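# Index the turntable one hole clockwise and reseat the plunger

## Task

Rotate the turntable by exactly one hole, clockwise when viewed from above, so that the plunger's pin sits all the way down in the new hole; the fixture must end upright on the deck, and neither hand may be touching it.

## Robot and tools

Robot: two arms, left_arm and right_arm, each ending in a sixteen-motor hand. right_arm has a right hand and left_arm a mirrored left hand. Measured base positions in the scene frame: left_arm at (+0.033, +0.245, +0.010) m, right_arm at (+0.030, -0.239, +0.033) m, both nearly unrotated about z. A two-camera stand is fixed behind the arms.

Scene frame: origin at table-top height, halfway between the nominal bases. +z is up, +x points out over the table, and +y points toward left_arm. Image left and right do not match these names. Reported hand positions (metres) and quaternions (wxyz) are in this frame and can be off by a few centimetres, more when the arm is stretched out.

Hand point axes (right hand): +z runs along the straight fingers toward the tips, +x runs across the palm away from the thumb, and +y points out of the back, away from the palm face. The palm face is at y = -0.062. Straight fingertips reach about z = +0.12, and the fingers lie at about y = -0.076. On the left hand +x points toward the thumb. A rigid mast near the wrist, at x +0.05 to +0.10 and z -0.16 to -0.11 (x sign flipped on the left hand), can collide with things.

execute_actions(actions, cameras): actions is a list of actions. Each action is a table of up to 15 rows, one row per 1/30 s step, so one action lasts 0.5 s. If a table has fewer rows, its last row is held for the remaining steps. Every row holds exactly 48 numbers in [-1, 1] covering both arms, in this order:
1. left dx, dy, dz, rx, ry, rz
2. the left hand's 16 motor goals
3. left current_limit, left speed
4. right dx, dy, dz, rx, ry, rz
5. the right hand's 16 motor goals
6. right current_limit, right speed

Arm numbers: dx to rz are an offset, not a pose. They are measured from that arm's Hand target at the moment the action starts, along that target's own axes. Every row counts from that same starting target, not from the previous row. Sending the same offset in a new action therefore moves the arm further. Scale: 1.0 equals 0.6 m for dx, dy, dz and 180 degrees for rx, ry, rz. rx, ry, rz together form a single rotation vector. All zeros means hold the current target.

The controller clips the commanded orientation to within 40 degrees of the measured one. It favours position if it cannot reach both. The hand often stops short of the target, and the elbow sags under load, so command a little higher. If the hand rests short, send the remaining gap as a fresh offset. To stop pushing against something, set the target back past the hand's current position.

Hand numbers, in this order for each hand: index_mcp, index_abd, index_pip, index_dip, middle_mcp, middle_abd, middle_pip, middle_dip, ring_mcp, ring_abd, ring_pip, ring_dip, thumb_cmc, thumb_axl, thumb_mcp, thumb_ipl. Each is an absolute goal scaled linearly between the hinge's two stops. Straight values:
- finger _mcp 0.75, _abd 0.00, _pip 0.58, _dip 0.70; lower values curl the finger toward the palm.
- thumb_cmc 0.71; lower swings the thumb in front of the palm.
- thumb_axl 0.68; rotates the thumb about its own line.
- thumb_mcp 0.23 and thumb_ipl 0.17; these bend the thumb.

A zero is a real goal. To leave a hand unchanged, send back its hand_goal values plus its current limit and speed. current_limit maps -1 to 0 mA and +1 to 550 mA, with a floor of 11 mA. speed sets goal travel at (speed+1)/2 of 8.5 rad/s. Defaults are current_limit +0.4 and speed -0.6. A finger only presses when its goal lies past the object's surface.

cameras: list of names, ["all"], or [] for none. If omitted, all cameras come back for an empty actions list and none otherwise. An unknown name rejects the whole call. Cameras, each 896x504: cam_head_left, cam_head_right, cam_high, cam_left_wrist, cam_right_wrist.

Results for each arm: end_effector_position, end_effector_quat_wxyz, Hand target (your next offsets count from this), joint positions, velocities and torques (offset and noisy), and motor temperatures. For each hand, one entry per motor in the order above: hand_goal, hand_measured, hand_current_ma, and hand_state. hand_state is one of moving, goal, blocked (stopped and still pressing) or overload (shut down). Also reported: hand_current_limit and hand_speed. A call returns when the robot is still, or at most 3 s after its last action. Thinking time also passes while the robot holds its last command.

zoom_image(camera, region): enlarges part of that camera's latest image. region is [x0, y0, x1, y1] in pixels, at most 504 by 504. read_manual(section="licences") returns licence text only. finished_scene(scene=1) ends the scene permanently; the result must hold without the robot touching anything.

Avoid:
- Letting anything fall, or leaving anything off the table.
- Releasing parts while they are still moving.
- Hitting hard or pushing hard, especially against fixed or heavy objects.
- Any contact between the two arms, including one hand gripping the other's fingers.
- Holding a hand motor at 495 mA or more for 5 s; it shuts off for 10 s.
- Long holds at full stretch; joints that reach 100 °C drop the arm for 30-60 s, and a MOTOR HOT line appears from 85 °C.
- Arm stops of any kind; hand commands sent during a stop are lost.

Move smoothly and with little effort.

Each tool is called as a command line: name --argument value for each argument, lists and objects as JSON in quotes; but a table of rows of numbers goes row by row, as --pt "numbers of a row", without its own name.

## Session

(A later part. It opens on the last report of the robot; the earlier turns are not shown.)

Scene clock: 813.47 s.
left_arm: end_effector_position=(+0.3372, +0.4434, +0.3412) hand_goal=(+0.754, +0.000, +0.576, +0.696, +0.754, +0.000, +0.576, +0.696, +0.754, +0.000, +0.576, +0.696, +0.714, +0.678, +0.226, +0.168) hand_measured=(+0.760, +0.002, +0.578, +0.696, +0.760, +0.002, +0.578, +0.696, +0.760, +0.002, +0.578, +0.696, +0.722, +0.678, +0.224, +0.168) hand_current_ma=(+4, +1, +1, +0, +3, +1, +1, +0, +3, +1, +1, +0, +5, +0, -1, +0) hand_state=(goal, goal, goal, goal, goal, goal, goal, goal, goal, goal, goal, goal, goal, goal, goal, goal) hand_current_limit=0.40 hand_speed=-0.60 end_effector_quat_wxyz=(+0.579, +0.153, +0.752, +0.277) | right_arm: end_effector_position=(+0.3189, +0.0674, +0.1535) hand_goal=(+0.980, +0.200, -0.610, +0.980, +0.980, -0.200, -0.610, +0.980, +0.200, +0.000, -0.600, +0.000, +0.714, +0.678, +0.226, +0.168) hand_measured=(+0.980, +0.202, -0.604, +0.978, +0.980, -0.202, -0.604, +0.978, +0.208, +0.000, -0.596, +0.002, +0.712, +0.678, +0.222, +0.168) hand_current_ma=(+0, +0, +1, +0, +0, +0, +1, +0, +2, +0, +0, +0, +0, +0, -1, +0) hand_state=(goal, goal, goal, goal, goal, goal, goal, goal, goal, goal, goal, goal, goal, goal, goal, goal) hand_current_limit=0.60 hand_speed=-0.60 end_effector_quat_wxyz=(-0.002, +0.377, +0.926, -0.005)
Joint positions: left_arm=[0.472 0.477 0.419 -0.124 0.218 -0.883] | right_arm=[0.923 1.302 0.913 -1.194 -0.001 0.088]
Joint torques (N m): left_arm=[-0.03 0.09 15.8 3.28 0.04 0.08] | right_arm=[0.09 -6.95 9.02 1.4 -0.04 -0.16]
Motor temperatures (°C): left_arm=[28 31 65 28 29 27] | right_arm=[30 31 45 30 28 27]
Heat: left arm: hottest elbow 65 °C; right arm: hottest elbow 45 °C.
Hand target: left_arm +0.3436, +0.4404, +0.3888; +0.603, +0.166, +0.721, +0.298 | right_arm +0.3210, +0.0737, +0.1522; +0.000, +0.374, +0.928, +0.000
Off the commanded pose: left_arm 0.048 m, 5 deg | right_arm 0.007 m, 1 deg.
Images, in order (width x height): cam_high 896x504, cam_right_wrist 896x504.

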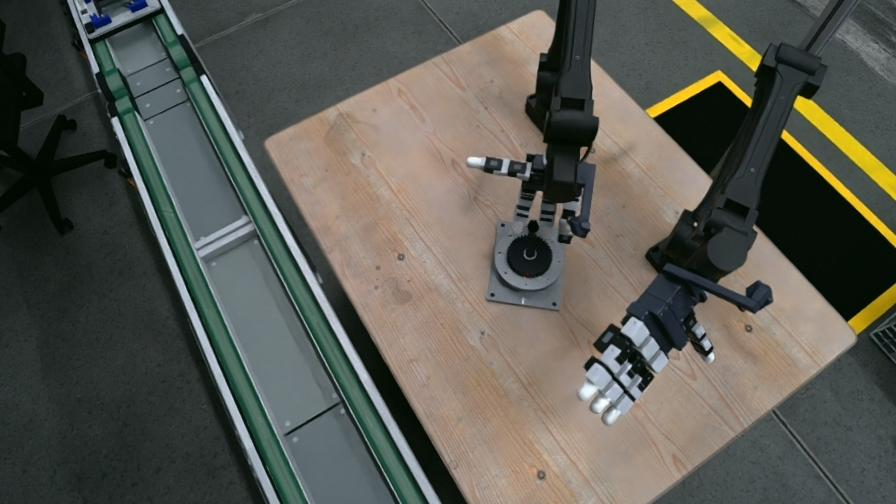

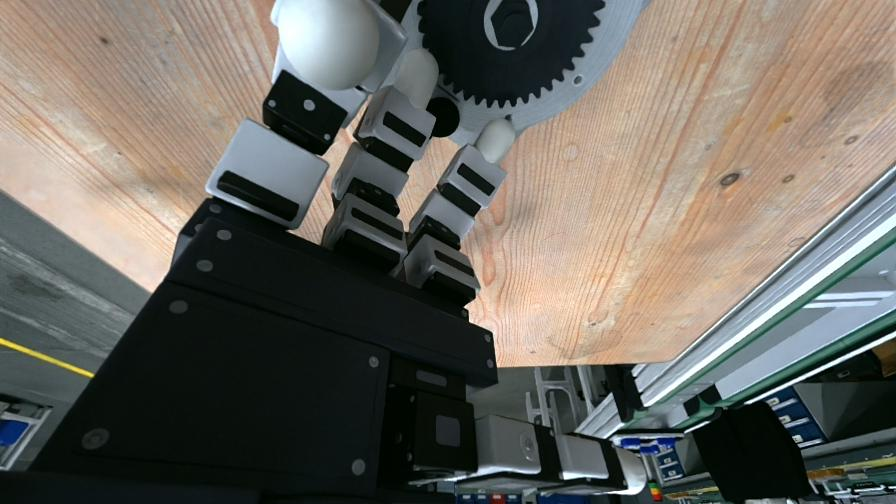

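execute_actions --actions '[[[0,0,0,0,0,0,0.754,0,0.576,0.696,0.754,0,0.576,0.696,0.754,0,0.576,0.696,0.714,0.678,0.226,0.168,0.4,-0.6,0,-0.014,0,0,0,0,0.98,0.2,-0.61,0.98,0.98,-0.2,-0.61,0.98,0.2,0,-0.6,0,0.714,0.678,0.226,0.168,0.6,-0.6]],[[0,0,0,0,0,0,0.754,0,0.576,0.696,0.754,0,0.576,0.696,0.754,0,0.576,0.696,0.714,0.678,0.226,0.168,0.4,-0.6,0,0,0.018,0,0,0,0.98,0.2,-0.61,0.98,0.98,-0.2,-0.61,0.98,0.2,0,-0.6,0,0.714,0.678,0.226,0.168,0.6,-0.6]]]' --cameras '["cam_high", "cam_right_wrist"]'

zoom_image --camera "cam_right_wrist" --region '[380, 30, 520, 170]'

zoom_image --camera "cam_high" --region '[500, 200, 560, 260]'

Scene clock: 845.17 s.
left_arm: end_effector_position=(+0.3372, +0.4434, +0.3412) hand_goal=(+0.754, +0.000, +0.576, +0.696, +0.754, +0.000, +0.576, +0.696, +0.754, +0.000, +0.576, +0.696, +0.714, +0.678, +0.226, +0.168) hand_measured=(+0.760, +0.002, +0.578, +0.696, +0.760, +0.002, +0.578, +0.696, +0.760, +0.002, +0.578, +0.696, +0.722, +0.678, +0.224, +0.168) hand_current_ma=(+4, +1, +1, +0, +3, +1, +1, +0, +3, +1, +1, +0, +5, +0, -1, +0) hand_state=(goal, goal, goal, goal, goal, goal, goal, goal, goal, goal, goal, goal, goal, goal, goal, goal) hand_current_limit=0.40 hand_speed=-0.60 end_effector_quat_wxyz=(+0.579, +0.153, +0.752, +0.277) | right_arm: end_effector_position=(+0.3133, +0.0606, +0.1387) hand_goal=(+0.980, +0.200, -0.610, +0.980, +0.980, -0.200, -0.610, +0.980, +0.200, +0.000, -0.600, +0.000, +0.714, +0.678, +0.226, +0.168) hand_measured=(+0.980, +0.202, -0.604, +0.978, +0.980, -0.202, -0.604, +0.978, +0.208, +0.000, -0.596, +0.002, +0.712, +0.678, +0.222, +0.168) hand_current_ma=(+0, +0, +1, +0, +0, +0, +1, +0, +2, +0, +0, +0, +0, +0, -1, +0) hand_state=(goal, goal, goal, goal, goal, goal, goal, goal, goal, goal, goal, goal, goal, goal, goal, goal) hand_current_limit=0.60 hand_speed=-0.60 end_effector_quat_wxyz=(-0.004, +0.377, +0.926, -0.010)
Joint positions: left_arm=[0.472 0.477 0.419 -0.124 0.218 -0.883] | right_arm=[0.923 1.302 0.874 -1.165 -0.001 0.088]
Joint torques (N m): left_arm=[0.09 0.03 15.8 3.29 0.04 0.07] | right_arm=[0.26 -7.53 8.81 1.37 -0.04 -0.14]
Motor temperatures (°C): left_arm=[28 31 65 28 29 27] | right_arm=[30 31 45 30 28 27]
Heat: left arm: hottest elbow 65 °C; right arm: hottest elbow 45 °C.
Hand target: left_arm +0.3436, +0.4404, +0.3888; +0.603, +0.166, +0.721, +0.298 | right_arm +0.3152, +0.0676, +0.1414; +0.000, +0.374, +0.928, +0.000
Off the commanded pose: left_arm 0.048 m, 5 deg | right_arm 0.008 m, 1 deg.
Images, in order (width x height): cam_high 896x504, cam_right_wrist 896x504.

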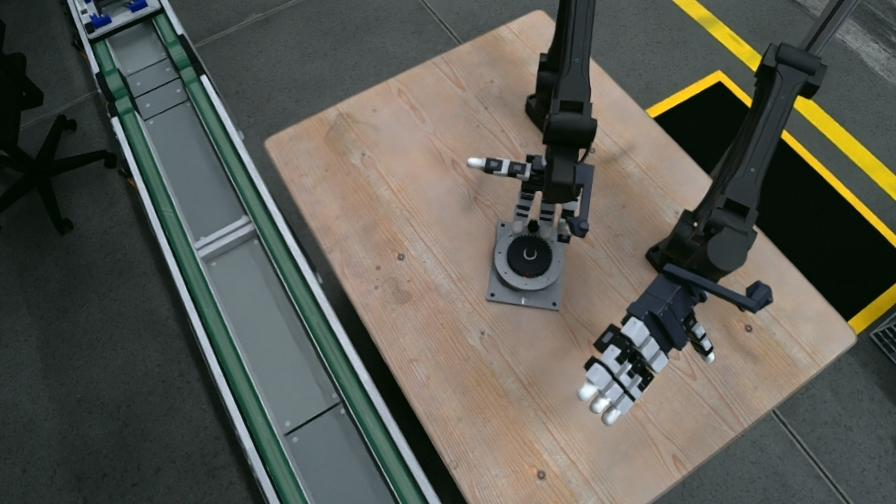

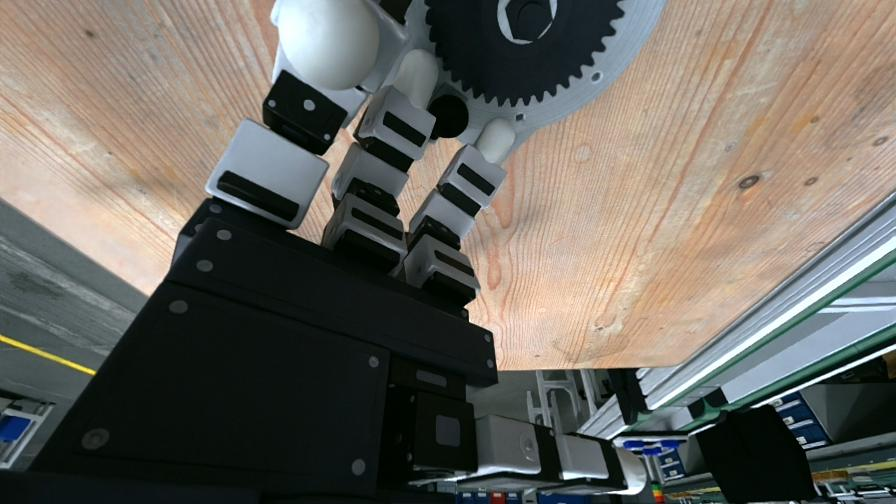

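Scaled by 3.600.

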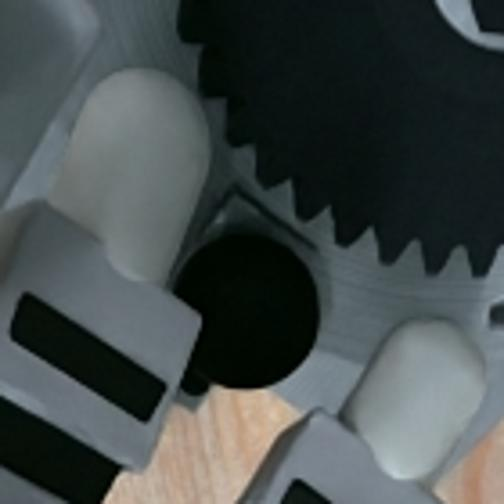

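Scaled by 8.400.

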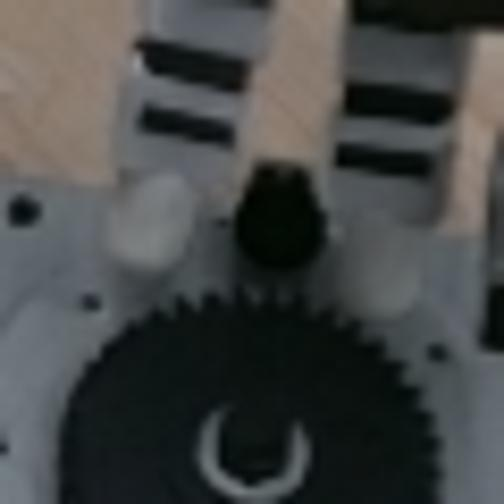

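execute_actions --actions '[[[0,0,0,0,0,0,0.754,0,0.576,0.696,0.754,0,0.576,0.696,0.754,0,0.576,0.696,0.714,0.678,0.226,0.168,0.4,-0.6,0,-0.002,0.004,0,0,0,0.98,0.05,-0.61,0.98,0.98,-0.05,-0.61,0.98,0.2,0,-0.6,0,0.714,0.678,0.226,0.168,0.6,-0.8]],[[0,0,0,0,0,0,0.754,0,0.576,0.696,0.754,0,0.576,0.696,0.754,0,0.576,0.696,0.714,0.678,0.226,0.168,0.4,-0.6,0,0,0,0,0,0,0.98,-0.5,-0.61,0.98,0.98,0.5,-0.61,0.98,0.2,0,-0.6,0,0.714,0.678,0.226,0.168,0.76,-0.8]],[[0,0,0,0,0,0,0.754,0,0.576,0.696,0.754,0,0.576,0.696,0.754,0,0.576,0.696,0.714,0.678,0.226,0.168,0.4,-0.6,0,0,0,0,0,0,0.98,-0.5,-0.61,0.98,0.98,0.5,-0.61,0.98,0.2,0,-0.6,0,0.714,0.678,0.226,0.168,0.76,-0.8]]]' --cameras '["cam_high", "cam_right_wrist"]'

zoom_image --camera "cam_right_wrist" --region '[380, 30, 520, 170]'

zoom_image --camera "cam_high" --region '[500, 200, 560, 260]'

Scene clock: 860.53 s.
left_arm: end_effector_position=(+0.3372, +0.4434, +0.3412) hand_goal=(+0.754, +0.000, +0.576, +0.696, +0.754, +0.000, +0.576, +0.696, +0.754, +0.000, +0.576, +0.696, +0.714, +0.678, +0.226, +0.168) hand_measured=(+0.760, +0.002, +0.578, +0.696, +0.760, +0.002, +0.578, +0.696, +0.760, +0.002, +0.578, +0.696, +0.722, +0.678, +0.224, +0.168) hand_current_ma=(+4, +1, +1, +0, +3, +1, +1, +0, +3, +1, +1, +0, +5, +0, -1, +0) hand_state=(goal, goal, goal, goal, goal, goal, goal, goal, goal, goal, goal, goal, goal, goal, goal, goal) hand_current_limit=0.40 hand_speed=-0.60 end_effector_quat_wxyz=(+0.579, +0.153, +0.752, +0.277) | right_arm: end_effector_position=(+0.3098, +0.0621, +0.1359) hand_goal=(+0.980, -0.500, -0.610, +0.980, +0.980, +0.500, -0.610, +0.980, +0.200, +0.000, -0.600, +0.000, +0.714, +0.678, +0.226, +0.168) hand_measured=(+0.978, -0.036, -0.612, +0.978, +0.982, +0.076, -0.604, +0.980, +0.208, +0.000, -0.596, +0.002, +0.712, +0.678, +0.222, +0.168) hand_current_ma=(+0, +484, +0, +0, +0, -484, +1, +0, +2, +0, +0, +0, +0, +0, -1, +0) hand_state=(goal, blocked, goal, goal, goal, blocked, goal, goal, goal, goal, goal, goal, goal, goal, goal, goal) hand_current_limit=0.76 hand_speed=-0.80 end_effector_quat_wxyz=(-0.005, +0.373, +0.928, -0.010)
Joint positions: left_arm=[0.472 0.477 0.419 -0.124 0.218 -0.883] | right_arm=[0.931 1.302 0.866 -1.157 -0.004 0.088]
Joint torques (N m): left_arm=[0.03 0.15 15.79 3.29 0.04 0.08] | right_arm=[0.32 -7.47 8.81 1.35 0.11 -0.13]
Motor temperatures (°C): left_arm=[28 31 66 28 29 27] | right_arm=[30 31 45 30 28 27]
Heat: left arm: hottest elbow 66 °C; right arm: hottest elbow 45 °C.
Hand target: left_arm +0.3436, +0.4404, +0.3888; +0.603, +0.166, +0.721, +0.298 | right_arm +0.3143, +0.0668, +0.1390; +0.000, +0.374, +0.928, +0.000
Off the commanded pose: left_arm 0.048 m, 5 deg | right_arm 0.007 m, 1 deg.
Images, in order (width x height): cam_high 896x504, cam_right_wrist 896x504.

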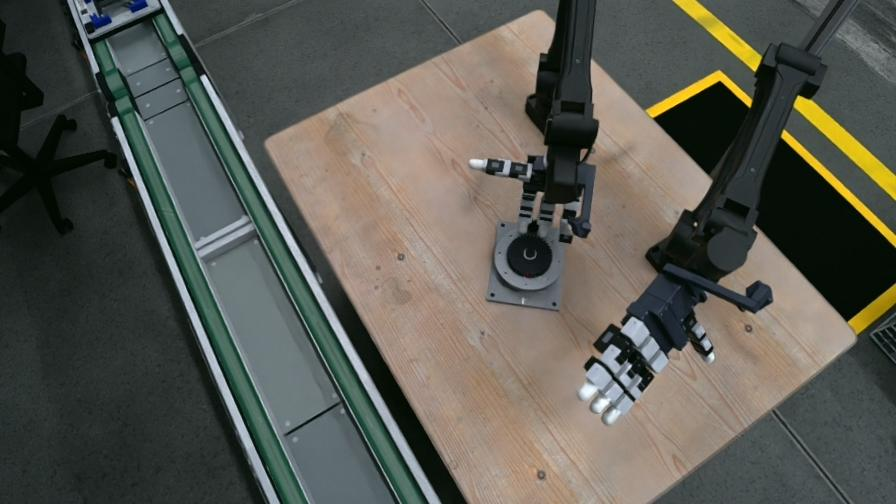

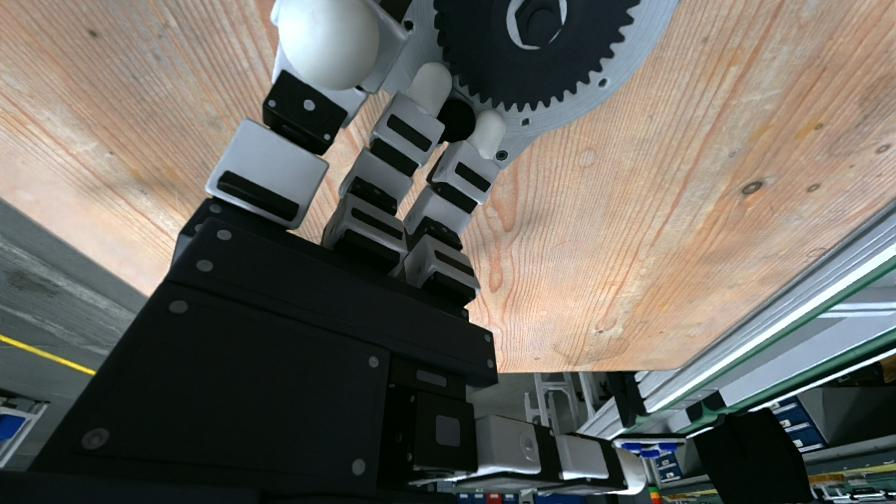

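Scaled by 3.600.

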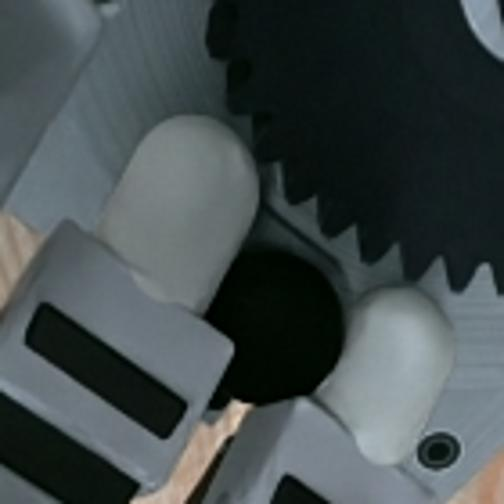

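Scaled by 8.400.

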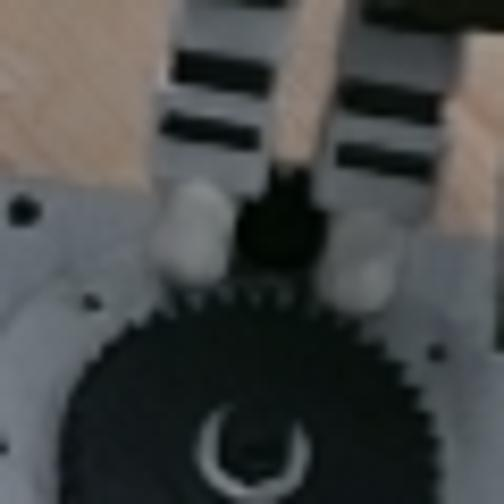

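execute_actions --actions '[[[0,0,0,0,0,0,0.754,0,0.576,0.696,0.754,0,0.576,0.696,0.754,0,0.576,0.696,0.714,0.678,0.226,0.168,0.4,-0.6,0,0.002,-0.018,-0.003,0,0,0.98,-0.5,-0.61,0.98,0.98,0.5,-0.61,0.98,0.2,0,-0.6,0,0.714,0.678,0.226,0.168,0.76,-0.8]],[[0,0,0,0,0,0,0.754,0,0.576,0.696,0.754,0,0.576,0.696,0.754,0,0.576,0.696,0.714,0.678,0.226,0.168,0.4,-0.6,0,0.002,-0.018,-0.003,0,0,0.98,-0.5,-0.61,0.98,0.98,0.5,-0.61,0.98,0.2,0,-0.6,0,0.714,0.678,0.226,0.168,0.76,-0.8]]]' --cameras '["cam_high", "cam_right_wrist"]'

zoom_image --camera "cam_right_wrist" --region '[380, 30, 520, 170]'

zoom_image --camera "cam_high" --region '[500, 200, 560, 260]'

Scene clock: 870.33 s.
left_arm: end_effector_position=(+0.3372, +0.4434, +0.3412) hand_goal=(+0.754, +0.000, +0.576, +0.696, +0.754, +0.000, +0.576, +0.696, +0.754, +0.000, +0.576, +0.696, +0.714, +0.678, +0.226, +0.168) hand_measured=(+0.760, +0.002, +0.578, +0.696, +0.760, +0.002, +0.578, +0.696, +0.760, +0.002, +0.578, +0.696, +0.722, +0.678, +0.224, +0.168) hand_current_ma=(+4, +1, +1, +0, +3, +1, +1, +0, +3, +1, +1, +0, +5, +0, -1, +0) hand_state=(goal, goal, goal, goal, goal, goal, goal, goal, goal, goal, goal, goal, goal, goal, goal, goal) hand_current_limit=0.40 hand_speed=-0.60 end_effector_quat_wxyz=(+0.579, +0.153, +0.752, +0.277) | right_arm: end_effector_position=(+0.3099, +0.0622, +0.1371) hand_goal=(+0.980, -0.500, -0.610, +0.980, +0.980, +0.500, -0.610, +0.980, +0.200, +0.000, -0.600, +0.000, +0.714, +0.678, +0.226, +0.168) hand_measured=(+0.978, -0.036, -0.610, +0.978, +0.982, +0.076, -0.604, +0.980, +0.208, +0.000, -0.596, +0.002, +0.712, +0.678, +0.222, +0.168) hand_current_ma=(+0, +484, +0, +0, +0, -484, +1, +0, +2, +0, +0, +0, +0, +0, -1, +0) hand_state=(goal, blocked, goal, goal, goal, blocked, goal, goal, goal, goal, goal, goal, goal, goal, goal, goal) hand_current_limit=0.76 hand_speed=-0.80 end_effector_quat_wxyz=(-0.005, +0.373, +0.928, -0.009)
Joint positions: left_arm=[0.472 0.477 0.419 -0.124 0.218 -0.883] | right_arm=[0.931 1.299 0.866 -1.157 -0.004 0.088]
Joint torques (N m): left_arm=[0.09 0.09 15.8 3.28 0.03 0.07] | right_arm=[0.26 -9.93 11.32 -0.06 0.17 -0.13]
Motor temperatures (°C): left_arm=[28 31 66 28 29 27] | right_arm=[30 31 44 30 28 27]
Heat: left arm: hottest elbow 66 °C; right arm: hottest elbow 44 °C.
Hand target: left_arm +0.3436, +0.4404, +0.3888; +0.603, +0.166, +0.721, +0.298 | right_arm +0.3159, +0.0684, +0.1606; +0.003, +0.374, +0.928, +0.009
Off the commanded pose: left_arm 0.048 m, 5 deg | right_arm 0.025 m, 2 deg.
Images, in order (width x height): cam_high 896x504, cam_right_wrist 896x504.

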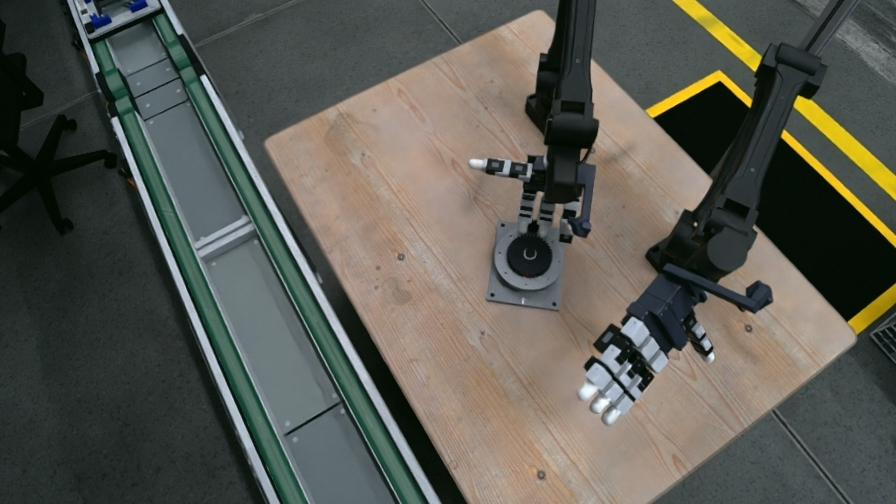

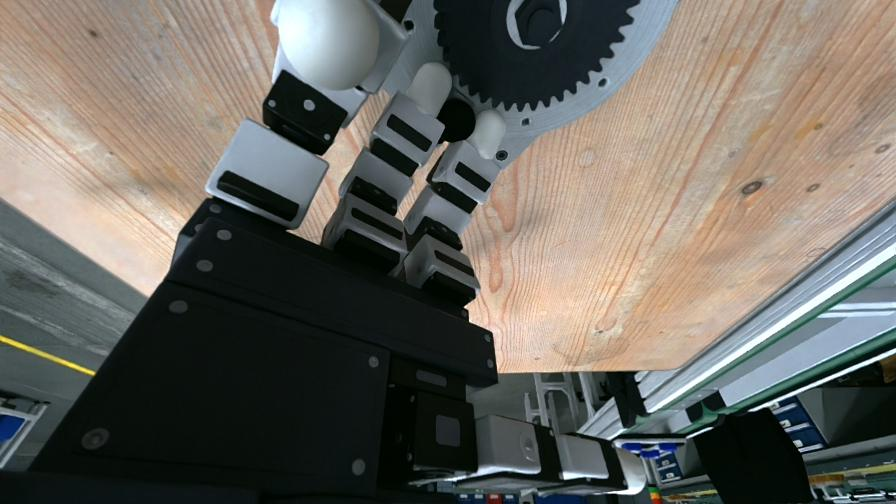

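Scaled by 3.600.

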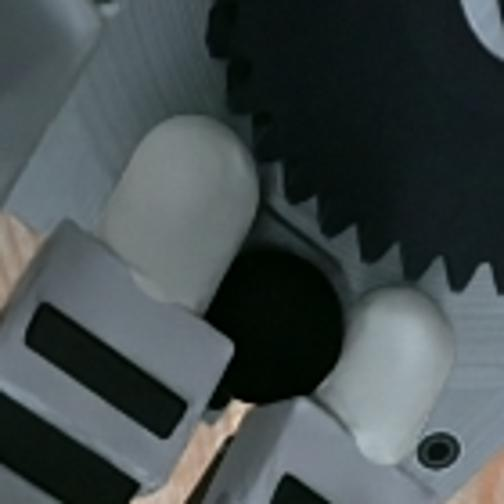

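Scaled by 8.400.

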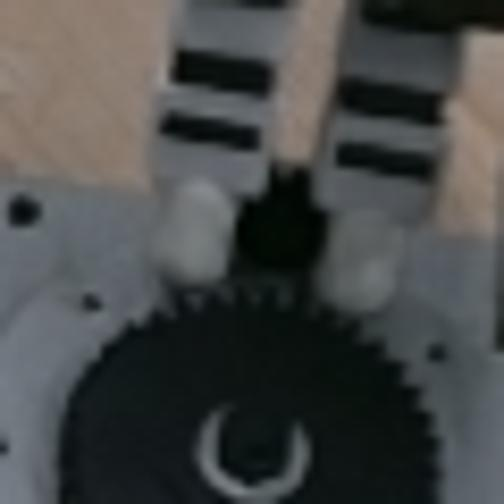

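execute_actions --actions '[[[0,0,0,0,0,0,0.754,0,0.576,0.696,0.754,0,0.576,0.696,0.754,0,0.576,0.696,0.714,0.678,0.226,0.168,0.4,-0.6,0,0.002,-0.018,-0.003,0,0,0.98,-0.5,-0.61,0.98,0.98,0.5,-0.61,0.98,0.2,0,-0.6,0,0.714,0.678,0.226,0.168,0.76,-0.8]],[[0,0,0,0,0,0,0.754,0,0.576,0.696,0.754,0,0.576,0.696,0.754,0,0.576,0.696,0.714,0.678,0.226,0.168,0.4,-0.6,0,0.002,-0.014,-0.003,0,0,0.98,-0.5,-0.61,0.98,0.98,0.5,-0.61,0.98,0.2,0,-0.6,0,0.714,0.678,0.226,0.168,0.76,-0.8]]]' --cameras '["cam_high", "cam_right_wrist"]'

zoom_image --camera "cam_right_wrist" --region '[380, 30, 520, 170]'

Scene clock: 876.43 s.
left_arm: end_effector_position=(+0.3372, +0.4434, +0.3412) hand_goal=(+0.754, +0.000, +0.576, +0.696, +0.754, +0.000, +0.576, +0.696, +0.754, +0.000, +0.576, +0.696, +0.714, +0.678, +0.226, +0.168) hand_measured=(+0.760, +0.002, +0.578, +0.696, +0.760, +0.002, +0.578, +0.696, +0.760, +0.002, +0.578, +0.696, +0.722, +0.678, +0.224, +0.168) hand_current_ma=(+4, +1, +1, +0, +3, +1, +1, +0, +3, +1, +1, +0, +5, +0, -1, +0) hand_state=(goal, goal, goal, goal, goal, goal, goal, goal, goal, goal, goal, goal, goal, goal, goal, goal) hand_current_limit=0.40 hand_speed=-0.60 end_effector_quat_wxyz=(+0.579, +0.153, +0.752, +0.277) | right_arm: end_effector_position=(+0.3062, +0.0596, +0.1548) hand_goal=(+0.980, -0.500, -0.610, +0.980, +0.980, +0.500, -0.610, +0.980, +0.200, +0.000, -0.600, +0.000, +0.714, +0.678, +0.226, +0.168) hand_measured=(+0.970, -0.194, -0.642, +0.974, +0.982, +0.298, -0.646, +0.972, +0.208, +0.000, -0.596, +0.002, +0.712, +0.678, +0.222, +0.168) hand_current_ma=(-3, +484, -23, -1, +0, -484, -29, -2, +2, +0, +0, +0, +0, +0, -1, +0) hand_state=(goal, blocked, blocked, goal, goal, blocked, blocked, goal, goal, goal, goal, goal, goal, goal, goal, goal) hand_current_limit=0.76 hand_speed=-0.80 end_effector_quat_wxyz=(-0.004, +0.372, +0.928, -0.006)
Joint positions: left_arm=[0.472 0.477 0.419 -0.124 0.218 -0.883] | right_arm=[0.934 1.262 0.883 -1.205 -0.004 0.088]
Joint torques (N m): left_arm=[0.09 0.15 15.8 3.29 0.04 0.07] | right_arm=[0.26 -8.53 12.45 0.21 0.25 -0.13]
Motor temperatures (°C): left_arm=[28 31 66 28 29 27] | right_arm=[30 31 44 30 28 27]
Heat: left arm: hottest elbow 66 °C; right arm: hottest elbow 44 °C.
Hand target: left_arm +0.3436, +0.4404, +0.3888; +0.603, +0.166, +0.721, +0.298 | right_arm +0.3173, +0.0698, +0.1799; +0.007, +0.374, +0.927, +0.017
Off the commanded pose: left_arm 0.048 m, 5 deg | right_arm 0.029 m, 3 deg.
Images, in order (width x height): cam_high 896x504, cam_right_wrist 896x504.

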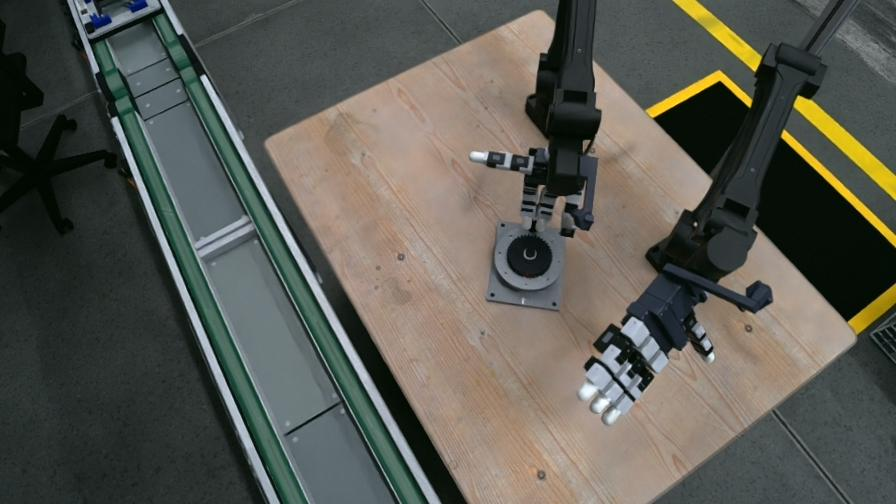

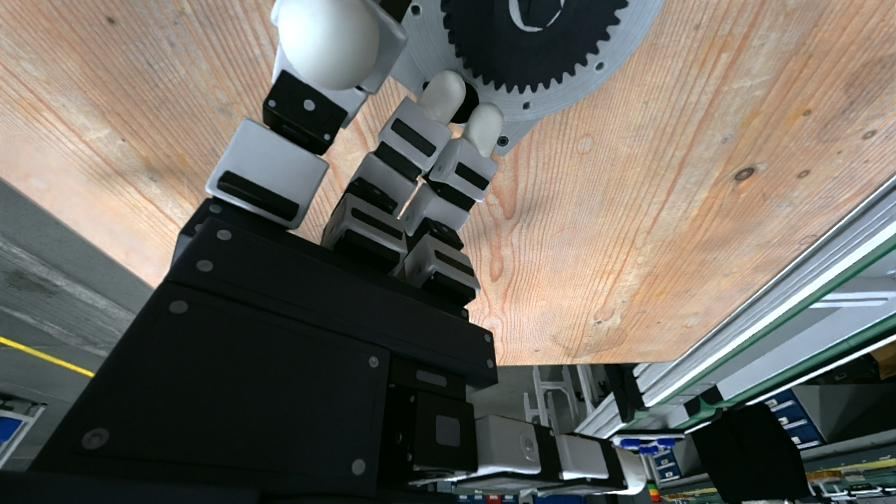

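Scaled by 3.600.

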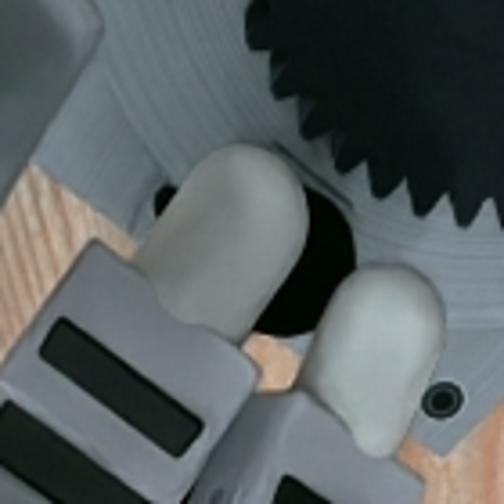

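execute_actions --actions '[[[0,0,0,0,0,0,0.754,0,0.576,0.696,0.754,0,0.576,0.696,0.754,0,0.576,0.696,0.714,0.678,0.226,0.168,0.4,-0.6,0,-0.002,0,0.012,0,0,0.98,0.15,-0.61,0.98,0.98,-0.15,-0.61,0.98,0.2,0,-0.6,0,0.714,0.678,0.226,0.168,0.6,-0.5]],[[0,0,0,0,0,0,0.754,0,0.576,0.696,0.754,0,0.576,0.696,0.754,0,0.576,0.696,0.714,0.678,0.226,0.168,0.4,-0.6,0,-0.006,0.069,0,0,0,0.98,0.15,-0.61,0.98,0.98,-0.15,-0.61,0.98,0.2,0,-0.6,0,0.714,0.678,0.226,0.168,0.6,-0.6]]]' --cameras '["cam_right_wrist"]'

zoom_image --camera "cam_right_wrist" --region '[380, 30, 520, 170]'

Scene clock: 895.37 s.
left_arm: end_effector_position=(+0.3372, +0.4434, +0.3412) hand_goal=(+0.754, +0.000, +0.576, +0.696, +0.754, +0.000, +0.576, +0.696, +0.754, +0.000, +0.576, +0.696, +0.714, +0.678, +0.226, +0.168) hand_measured=(+0.760, +0.002, +0.578, +0.696, +0.760, +0.002, +0.578, +0.696, +0.760, +0.002, +0.578, +0.696, +0.722, +0.678, +0.224, +0.168) hand_current_ma=(+4, +1, +1, +0, +3, +1, +1, +0, +3, +1, +1, +0, +5, +0, -1, +0) hand_state=(goal, goal, goal, goal, goal, goal, goal, goal, goal, goal, goal, goal, goal, goal, goal, goal) hand_current_limit=0.40 hand_speed=-0.60 end_effector_quat_wxyz=(+0.579, +0.153, +0.752, +0.277) | right_arm: end_effector_position=(+0.3077, +0.0614, +0.1352) hand_goal=(+0.980, +0.150, -0.610, +0.980, +0.980, -0.150, -0.610, +0.980, +0.200, +0.000, -0.600, +0.000, +0.714, +0.678, +0.226, +0.168) hand_measured=(+0.976, +0.146, -0.610, +0.978, +0.980, -0.146, -0.610, +0.978, +0.208, +0.000, -0.596, +0.002, +0.714, +0.678, +0.222, +0.168) hand_current_ma=(+0, +0, +0, +0, +0, +0, +0, +0, +2, +0, +0, +0, +0, +0, -1, +0) hand_state=(goal, goal, goal, goal, goal, goal, goal, goal, goal, goal, goal, goal, goal, goal, goal, goal) hand_current_limit=0.60 hand_speed=-0.60 end_effector_quat_wxyz=(-0.005, +0.372, +0.928, -0.010)
Joint positions: left_arm=[0.472 0.477 0.419 -0.124 0.218 -0.883] | right_arm=[0.934 1.297 0.86 -1.155 -0.004 0.088]
Joint torques (N m): left_arm=[0.15 0.21 15.79 3.28 0.03 0.07] | right_arm=[0.26 -6.77 9.16 1.35 0.11 -0.13]
Motor temperatures (°C): left_arm=[28 31 66 28 29 27] | right_arm=[30 31 45 30 28 27]
Heat: left arm: hottest elbow 66 °C; right arm: hottest elbow 45 °C.
Hand target: left_arm +0.3436, +0.4404, +0.3888; +0.603, +0.166, +0.721, +0.298 | right_arm +0.3140, +0.0664, +0.1384; +0.000, +0.374, +0.928, +0.000
Off the commanded pose: left_arm 0.048 m, 5 deg | right_arm 0.009 m, 1 deg.
Images, in order (width x height): cam_right_wrist 896x504.

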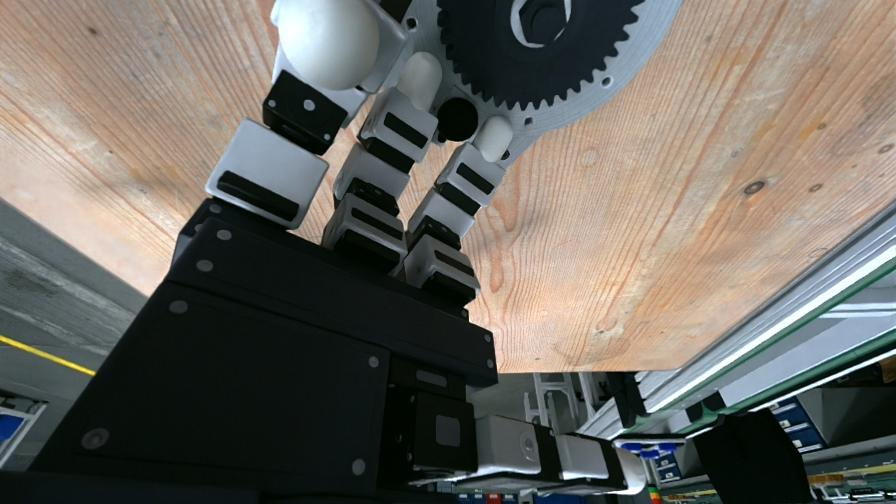

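Scaled by 3.600.

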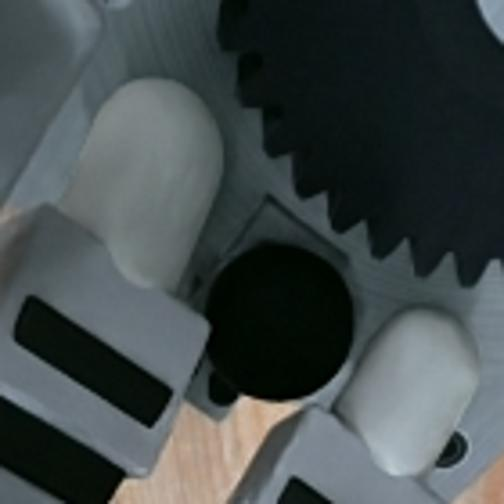

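execute_actions --actions '[[[0,0,0,0,0,0,0.754,0,0.576,0.696,0.754,0,0.576,0.696,0.754,0,0.576,0.696,0.714,0.678,0.226,0.168,0.4,-0.6,0,0.008,-0.001,0,0,0,0.98,0.15,-0.61,0.98,0.98,-0.15,-0.61,0.98,0.2,0,-0.6,0,0.714,0.678,0.226,0.168,0.6,-0.6]],[[0,0,0,0,0,0,0.754,0,0.576,0.696,0.754,0,0.576,0.696,0.754,0,0.576,0.696,0.714,0.678,0.226,0.168,0.4,-0.6,0,0,0,0,0,0,0.98,-0.5,-0.61,0.98,0.98,0.5,-0.61,0.98,0.2,0,-0.6,0,0.714,0.678,0.226,0.168,0.78,-0.8]]]' --cameras '["cam_right_wrist"]'

zoom_image --camera "cam_right_wrist" --region '[380, 30, 520, 170]'

Scene clock: 905.40 s.
left_arm: end_effector_position=(+0.3372, +0.4434, +0.3412) hand_goal=(+0.754, +0.000, +0.576, +0.696, +0.754, +0.000, +0.576, +0.696, +0.754, +0.000, +0.576, +0.696, +0.714, +0.678, +0.226, +0.168) hand_measured=(+0.760, +0.002, +0.578, +0.696, +0.760, +0.002, +0.578, +0.696, +0.760, +0.002, +0.578, +0.696, +0.722, +0.678, +0.224, +0.168) hand_current_ma=(+4, +1, +1, +0, +3, +1, +1, +0, +3, +1, +1, +0, +5, +0, -1, +0) hand_state=(goal, goal, goal, goal, goal, goal, goal, goal, goal, goal, goal, goal, goal, goal, goal, goal) hand_current_limit=0.40 hand_speed=-0.60 end_effector_quat_wxyz=(+0.579, +0.153, +0.752, +0.277) | right_arm: end_effector_position=(+0.3081, +0.0609, +0.1340) hand_goal=(+0.980, -0.500, -0.610, +0.980, +0.980, +0.500, -0.610, +0.980, +0.200, +0.000, -0.600, +0.000, +0.714, +0.678, +0.226, +0.168) hand_measured=(+0.978, -0.040, -0.614, +0.978, +0.984, +0.090, -0.612, +0.978, +0.208, +0.000, -0.596, +0.002, +0.714, +0.678, +0.222, +0.168) hand_current_ma=(+0, +489, +0, +0, +0, -489, +0, +0, +2, +0, +0, +0, +0, +0, -1, +0) hand_state=(goal, blocked, goal, goal, goal, blocked, goal, goal, goal, goal, goal, goal, goal, goal, goal, goal) hand_current_limit=0.78 hand_speed=-0.80 end_effector_quat_wxyz=(-0.006, +0.372, +0.928, -0.011)
Joint positions: left_arm=[0.472 0.477 0.419 -0.124 0.218 -0.883] | right_arm=[0.932 1.3 0.86 -1.155 -0.004 0.088]
Joint torques (N m): left_arm=[0.09 0.15 15.77 3.3 0.04 0.07] | right_arm=[0.21 -6.42 10.18 1.29 0.11 -0.14]
Motor temperatures (°C): left_arm=[28 31 66 28 29 27] | right_arm=[30 31 44 30 28 27]
Heat: left arm: hottest elbow 66 °C; right arm: hottest elbow 44 °C.
Hand target: left_arm +0.3436, +0.4404, +0.3888; +0.603, +0.166, +0.721, +0.298 | right_arm +0.3173, +0.0698, +0.1390; +0.000, +0.374, +0.928, +0.000
Off the commanded pose: left_arm 0.048 m, 5 deg | right_arm 0.014 m, 1 deg.
Images, in order (width x height): cam_right_wrist 896x504.

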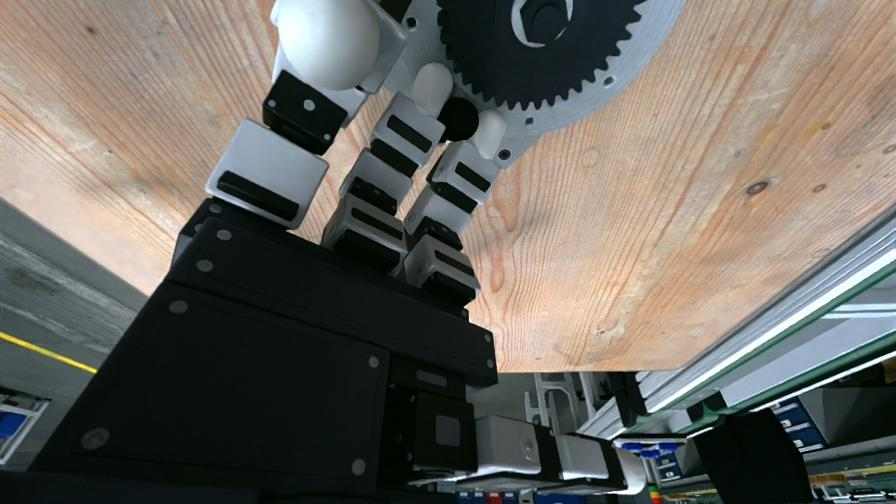

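Scaled by 3.600.

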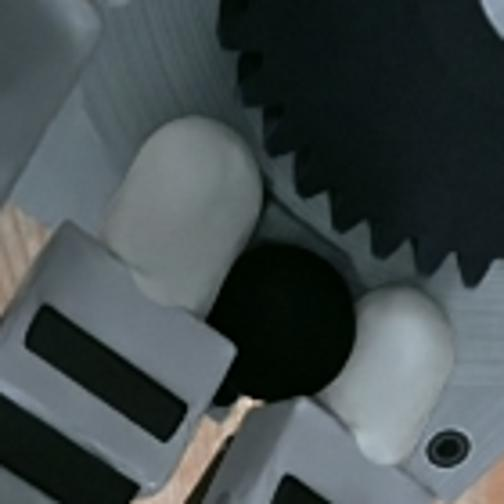

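execute_actions --actions '[[[0,0,0,0,0,0,0.754,0,0.576,0.696,0.754,0,0.576,0.696,0.754,0,0.576,0.696,0.714,0.678,0.226,0.168,0.4,-0.6,0,0,0,0,0,0,0.98,0.12,-0.61,0.98,0.98,-0.12,-0.61,0.98,0.2,0,-0.6,0,0.714,0.678,0.226,0.168,0.6,-0.6]],[[0,0,0,0,0,0,0.754,0,0.576,0.696,0.754,0,0.576,0.696,0.754,0,0.576,0.696,0.714,0.678,0.226,0.168,0.4,-0.6,0.001,-0.004,-0.011,0,0,0,0.98,0.12,-0.61,0.98,0.98,-0.12,-0.61,0.98,0.2,0,-0.6,0,0.714,0.678,0.226,0.168,0.6,-0.6]]]' --cameras '["cam_right_wrist"]'

zoom_image --camera "cam_right_wrist" --region '[380, 30, 520, 170]'

Scene clock: 917.17 s.
left_arm: end_effector_position=(+0.3372, +0.4434, +0.3412) hand_goal=(+0.754, +0.000, +0.576, +0.696, +0.754, +0.000, +0.576, +0.696, +0.754, +0.000, +0.576, +0.696, +0.714, +0.678, +0.226, +0.168) hand_measured=(+0.760, +0.002, +0.578, +0.696, +0.760, +0.002, +0.578, +0.696, +0.760, +0.002, +0.578, +0.696, +0.722, +0.678, +0.224, +0.168) hand_current_ma=(+4, +1, +1, +0, +3, +1, +1, +0, +3, +1, +1, +0, +5, +0, -1, +0) hand_state=(goal, goal, goal, goal, goal, goal, goal, goal, goal, goal, goal, goal, goal, goal, goal, goal) hand_current_limit=0.40 hand_speed=-0.60 end_effector_quat_wxyz=(+0.579, +0.153, +0.752, +0.277) | right_arm: end_effector_position=(+0.3081, +0.0609, +0.1340) hand_goal=(+0.980, +0.120, -0.610, +0.980, +0.980, -0.120, -0.610, +0.980, +0.200, +0.000, -0.600, +0.000, +0.714, +0.678, +0.226, +0.168) hand_measured=(+0.978, +0.116, -0.610, +0.978, +0.980, -0.116, -0.610, +0.978, +0.208, +0.000, -0.596, +0.002, +0.714, +0.678, +0.222, +0.168) hand_current_ma=(+0, +0, +0, +0, +0, +0, +0, +0, +2, +0, +0, +0, +0, +0, -1, +0) hand_state=(goal, goal, goal, goal, goal, goal, goal, goal, goal, goal, goal, goal, goal, goal, goal, goal) hand_current_limit=0.60 hand_speed=-0.60 end_effector_quat_wxyz=(-0.006, +0.372, +0.928, -0.011)
Joint positions: left_arm=[0.472 0.477 0.419 -0.124 0.218 -0.883] | right_arm=[0.932 1.3 0.86 -1.155 -0.004 0.088]
Joint torques (N m): left_arm=[0.09 0.15 15.79 3.29 0.03 0.07] | right_arm=[0.32 -7.71 10.7 0.4 0.11 -0.12]
Motor temperatures (°C): left_arm=[28 31 66 28 29 27] | right_arm=[29 31 44 30 28 27]
Heat: left arm: hottest elbow 66 °C; right arm: hottest elbow 44 °C.
Hand target: left_arm +0.3436, +0.4404, +0.3888; +0.603, +0.166, +0.721, +0.298 | right_arm +0.3152, +0.0685, +0.1456; +0.000, +0.374, +0.928, +0.000
Off the commanded pose: left_arm 0.048 m, 5 deg | right_arm 0.016 m, 1 deg.
Images, in order (width x height): cam_right_wrist 896x504.

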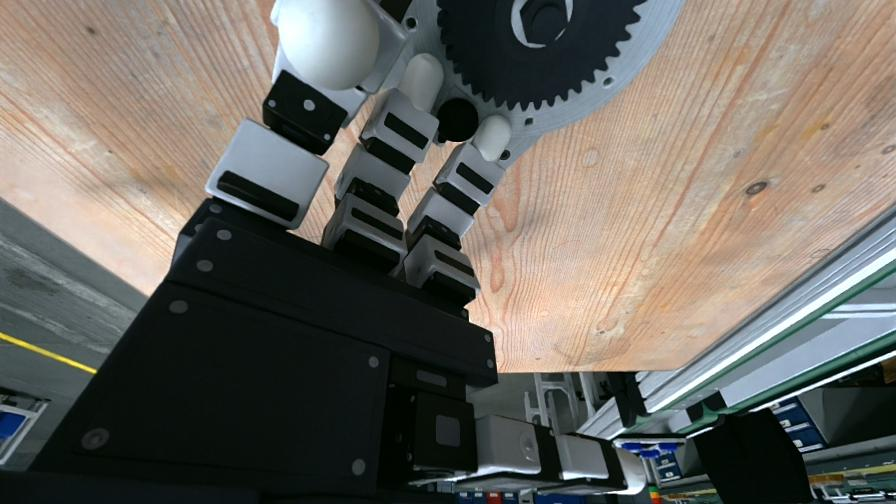

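Scaled by 3.600.

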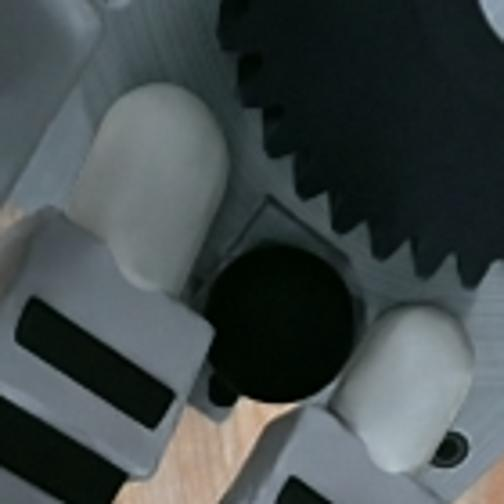

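execute_actions --actions '[[[0,0,0,0,0,0,0.754,0,0.576,0.696,0.754,0,0.576,0.696,0.754,0,0.576,0.696,0.714,0.678,0.226,0.168,0.4,-0.6,0,-0.001,-0.01,0,0,0,0.98,0.12,-0.61,0.98,0.98,-0.12,-0.61,0.98,0.2,0,-0.6,0,0.714,0.678,0.226,0.168,0.6,-0.6]]]'

Scene clock: 921.57 s.
left_arm: end_effector_position=(+0.3372, +0.4434, +0.3412) hand_goal=(+0.754, +0.000, +0.576, +0.696, +0.754, +0.000, +0.576, +0.696, +0.754, +0.000, +0.576, +0.696, +0.714, +0.678, +0.226, +0.168) hand_measured=(+0.760, +0.002, +0.578, +0.696, +0.760, +0.002, +0.578, +0.696, +0.760, +0.002, +0.578, +0.696, +0.722, +0.678, +0.224, +0.168) hand_current_ma=(+4, +1, +1, +0, +3, +1, +1, +0, +3, +1, +1, +0, +5, +0, -1, +0) hand_state=(goal, goal, goal, goal, goal, goal, goal, goal, goal, goal, goal, goal, goal, goal, goal, goal) hand_current_limit=0.40 hand_speed=-0.60 end_effector_quat_wxyz=(+0.579, +0.153, +0.752, +0.277) | right_arm: end_effector_position=(+0.3062, +0.0585, +0.1331) hand_goal=(+0.980, +0.120, -0.610, +0.980, +0.980, -0.120, -0.610, +0.980, +0.200, +0.000, -0.600, +0.000, +0.714, +0.678, +0.226, +0.168) hand_measured=(+0.978, +0.116, -0.610, +0.978, +0.980, -0.116, -0.610, +0.978, +0.208, +0.000, -0.596, +0.002, +0.714, +0.678, +0.222, +0.168) hand_current_ma=(+0, +0, +0, +0, +0, +0, +0, +0, +2, +0, +0, +0, +0, +0, -1, +0) hand_state=(goal, goal, goal, goal, goal, goal, goal, goal, goal, goal, goal, goal, goal, goal, goal, goal) hand_current_limit=0.60 hand_speed=-0.60 end_effector_quat_wxyz=(-0.007, +0.372, +0.928, -0.017)
Joint positions: left_arm=[0.472 0.477 0.419 -0.124 0.218 -0.883] | right_arm=[0.932 1.3 0.86 -1.168 -0.004 0.088]
Joint torques (N m): left_arm=[0.09 0.15 15.8 3.28 0.03 0.07] | right_arm=[0.32 -8.47 11.41 0.14 0.11 -0.12]
Motor temperatures (°C): left_arm=[28 31 66 28 29 27] | right_arm=[29 31 44 30 28 27]
Heat: left arm: hottest elbow 66 °C; right arm: hottest elbow 44 °C.
Hand target: left_arm +0.3436, +0.4404, +0.3888; +0.603, +0.166, +0.721, +0.298 | right_arm +0.3148, +0.0681, +0.1516; +0.000, +0.374, +0.928, +0.000
Off the commanded pose: left_arm 0.048 m, 5 deg | right_arm 0.023 m, 2 deg.

execute_actions --actions '[[[0,0,0,0,0,0,0.754,0,0.576,0.696,0.754,0,0.576,0.696,0.754,0,0.576,0.696,0.714,0.678,0.226,0.168,0.4,-0.6,0,0,-0.012,0,0,0,0.98,0.12,-0.61,0.98,0.98,-0.12,-0.61,0.98,0.2,0,-0.6,0,0.714,0.678,0.226,0.168,0.6,-0.6]]]'

Scene clock: 925.47 s.
left_arm: end_effector_position=(+0.3372, +0.4434, +0.3412) hand_goal=(+0.754, +0.000, +0.576, +0.696, +0.754, +0.000, +0.576, +0.696, +0.754, +0.000, +0.576, +0.696, +0.714, +0.678, +0.226, +0.168) hand_measured=(+0.760, +0.002, +0.578, +0.696, +0.760, +0.002, +0.578, +0.696, +0.760, +0.002, +0.578, +0.696, +0.722, +0.678, +0.224, +0.168) hand_current_ma=(+4, +1, +1, +0, +3, +1, +1, +0, +3, +1, +1, +0, +5, +0, -1, +0) hand_state=(goal, goal, goal, goal, goal, goal, goal, goal, goal, goal, goal, goal, goal, goal, goal, goal) hand_current_limit=0.40 hand_speed=-0.60 end_effector_quat_wxyz=(+0.579, +0.153, +0.752, +0.277) | right_arm: end_effector_position=(+0.3041, +0.0559, +0.1353) hand_goal=(+0.980, +0.120, -0.610, +0.980, +0.980, -0.120, -0.610, +0.980, +0.200, +0.000, -0.600, +0.000, +0.714, +0.678, +0.226, +0.168) hand_measured=(+0.978, +0.116, -0.610, +0.978, +0.980, -0.116, -0.610, +0.978, +0.208, +0.000, -0.596, +0.002, +0.714, +0.678, +0.222, +0.168) hand_current_ma=(+0, +0, +0, +0, +0, +0, +0, +0, +2, +0, +0, +0, +0, +0, -1, +0) hand_state=(goal, goal, goal, goal, goal, goal, goal, goal, goal, goal, goal, goal, goal, goal, goal, goal) hand_current_limit=0.60 hand_speed=-0.60 end_effector_quat_wxyz=(-0.009, +0.372, +0.928, -0.023)
Joint positions: left_arm=[0.472 0.477 0.419 -0.124 0.218 -0.883] | right_arm=[0.932 1.296 0.864 -1.189 -0.004 0.088]
Joint torques (N m): left_arm=[0.09 0.15 15.8 3.29 0.04 0.08] | right_arm=[0.38 -8.64 12.14 0.12 0.1 -0.12]
Motor temperatures (°C): left_arm=[28 31 66 28 29 27] | right_arm=[29 31 44 30 28 27]
Heat: left arm: hottest elbow 66 °C; right arm: hottest elbow 44 °C.
Hand target: left_arm +0.3436, +0.4404, +0.3888; +0.603, +0.166, +0.721, +0.298 | right_arm +0.3148, +0.0681, +0.1588; +0.000, +0.374, +0.928, +0.000
Off the commanded pose: left_arm 0.048 m, 5 deg | right_arm 0.029 m, 3 deg.

execute_actions --actions '[[[0,0,0,0,0,0,0.754,0,0.576,0.696,0.754,0,0.576,0.696,0.754,0,0.576,0.696,0.714,0.678,0.226,0.168,0.4,-0.6,0,0.015,-0.008,-0.006,0,0,0.98,0.12,-0.61,0.98,0.98,-0.12,-0.61,0.98,0.2,0,-0.6,0,0.714,0.678,0.226,0.168,0.6,-0.6]]]' --cameras '["cam_right_wrist"]'

zoom_image --camera "cam_right_wrist" --region '[380, 30, 520, 170]'

Scene clock: 936.43 s.
left_arm: end_effector_position=(+0.3372, +0.4434, +0.3412) hand_goal=(+0.754, +0.000, +0.576, +0.696, +0.754, +0.000, +0.576, +0.696, +0.754, +0.000, +0.576, +0.696, +0.714, +0.678, +0.226, +0.168) hand_measured=(+0.760, +0.002, +0.578, +0.696, +0.760, +0.002, +0.578, +0.696, +0.760, +0.002, +0.578, +0.696, +0.722, +0.678, +0.224, +0.168) hand_current_ma=(+4, +1, +1, +0, +3, +1, +1, +0, +3, +1, +1, +0, +5, +0, -1, +0) hand_state=(goal, goal, goal, goal, goal, goal, goal, goal, goal, goal, goal, goal, goal, goal, goal, goal) hand_current_limit=0.40 hand_speed=-0.60 end_effector_quat_wxyz=(+0.579, +0.153, +0.752, +0.277) | right_arm: end_effector_position=(+0.3091, +0.0622, +0.1437) hand_goal=(+0.980, +0.120, -0.610, +0.980, +0.980, -0.120, -0.610, +0.980, +0.200, +0.000, -0.600, +0.000, +0.714, +0.678, +0.226, +0.168) hand_measured=(+0.978, +0.116, -0.610, +0.978, +0.980, -0.116, -0.610, +0.978, +0.208, +0.000, -0.596, +0.002, +0.714, +0.678, +0.222, +0.168) hand_current_ma=(+0, +0, +0, +0, +0, +0, +0, +0, +2, +0, +0, +0, +0, +0, -1, +0) hand_state=(goal, goal, goal, goal, goal, goal, goal, goal, goal, goal, goal, goal, goal, goal, goal, goal) hand_current_limit=0.60 hand_speed=-0.60 end_effector_quat_wxyz=(-0.006, +0.372, +0.928, -0.014)
Joint positions: left_arm=[0.472 0.477 0.419 -0.124 0.218 -0.883] | right_arm=[0.932 1.296 0.884 -1.189 -0.004 0.088]
Joint torques (N m): left_arm=[0.09 0.15 15.79 3.26 0.04 0.07] | right_arm=[0.26 -8.12 11.97 0.64 0.18 -0.13]
Motor temperatures (°C): left_arm=[28 31 67 28 29 27] | right_arm=[29 31 44 30 28 27]
Heat: left arm: hottest elbow 67 °C; right arm: hottest elbow 44 °C.
Hand target: left_arm +0.3436, +0.4404, +0.3888; +0.603, +0.166, +0.721, +0.298 | right_arm +0.3210, +0.0746, +0.1636; +0.003, +0.374, +0.928, +0.009
Off the commanded pose: left_arm 0.048 m, 5 deg | right_arm 0.026 m, 3 deg.
Images, in order (width x height): cam_right_wrist 896x504.

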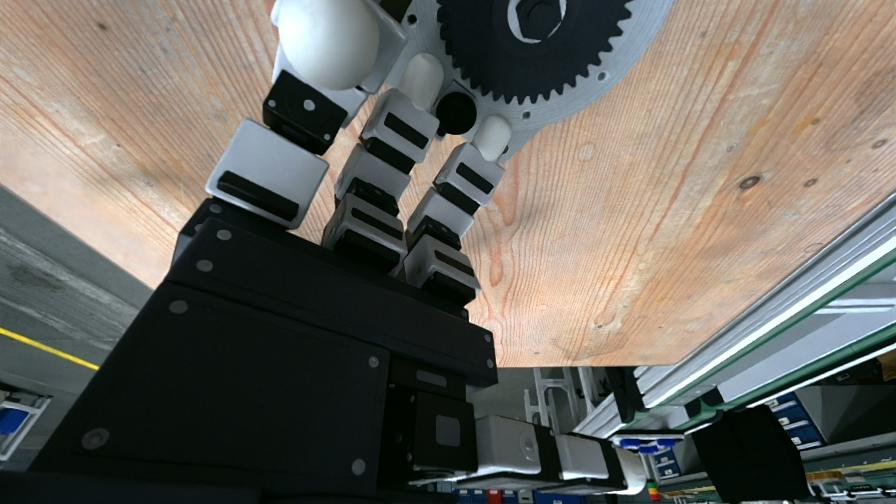

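Scaled by 3.600.

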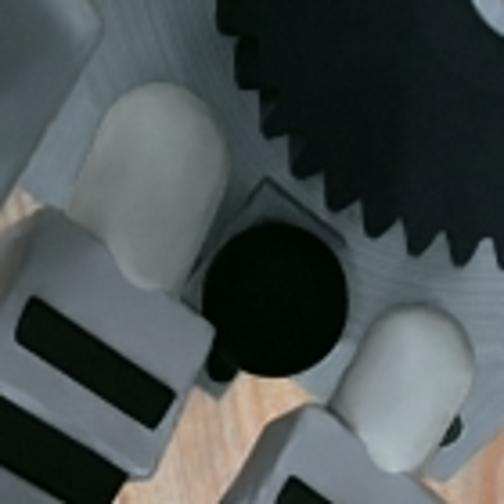

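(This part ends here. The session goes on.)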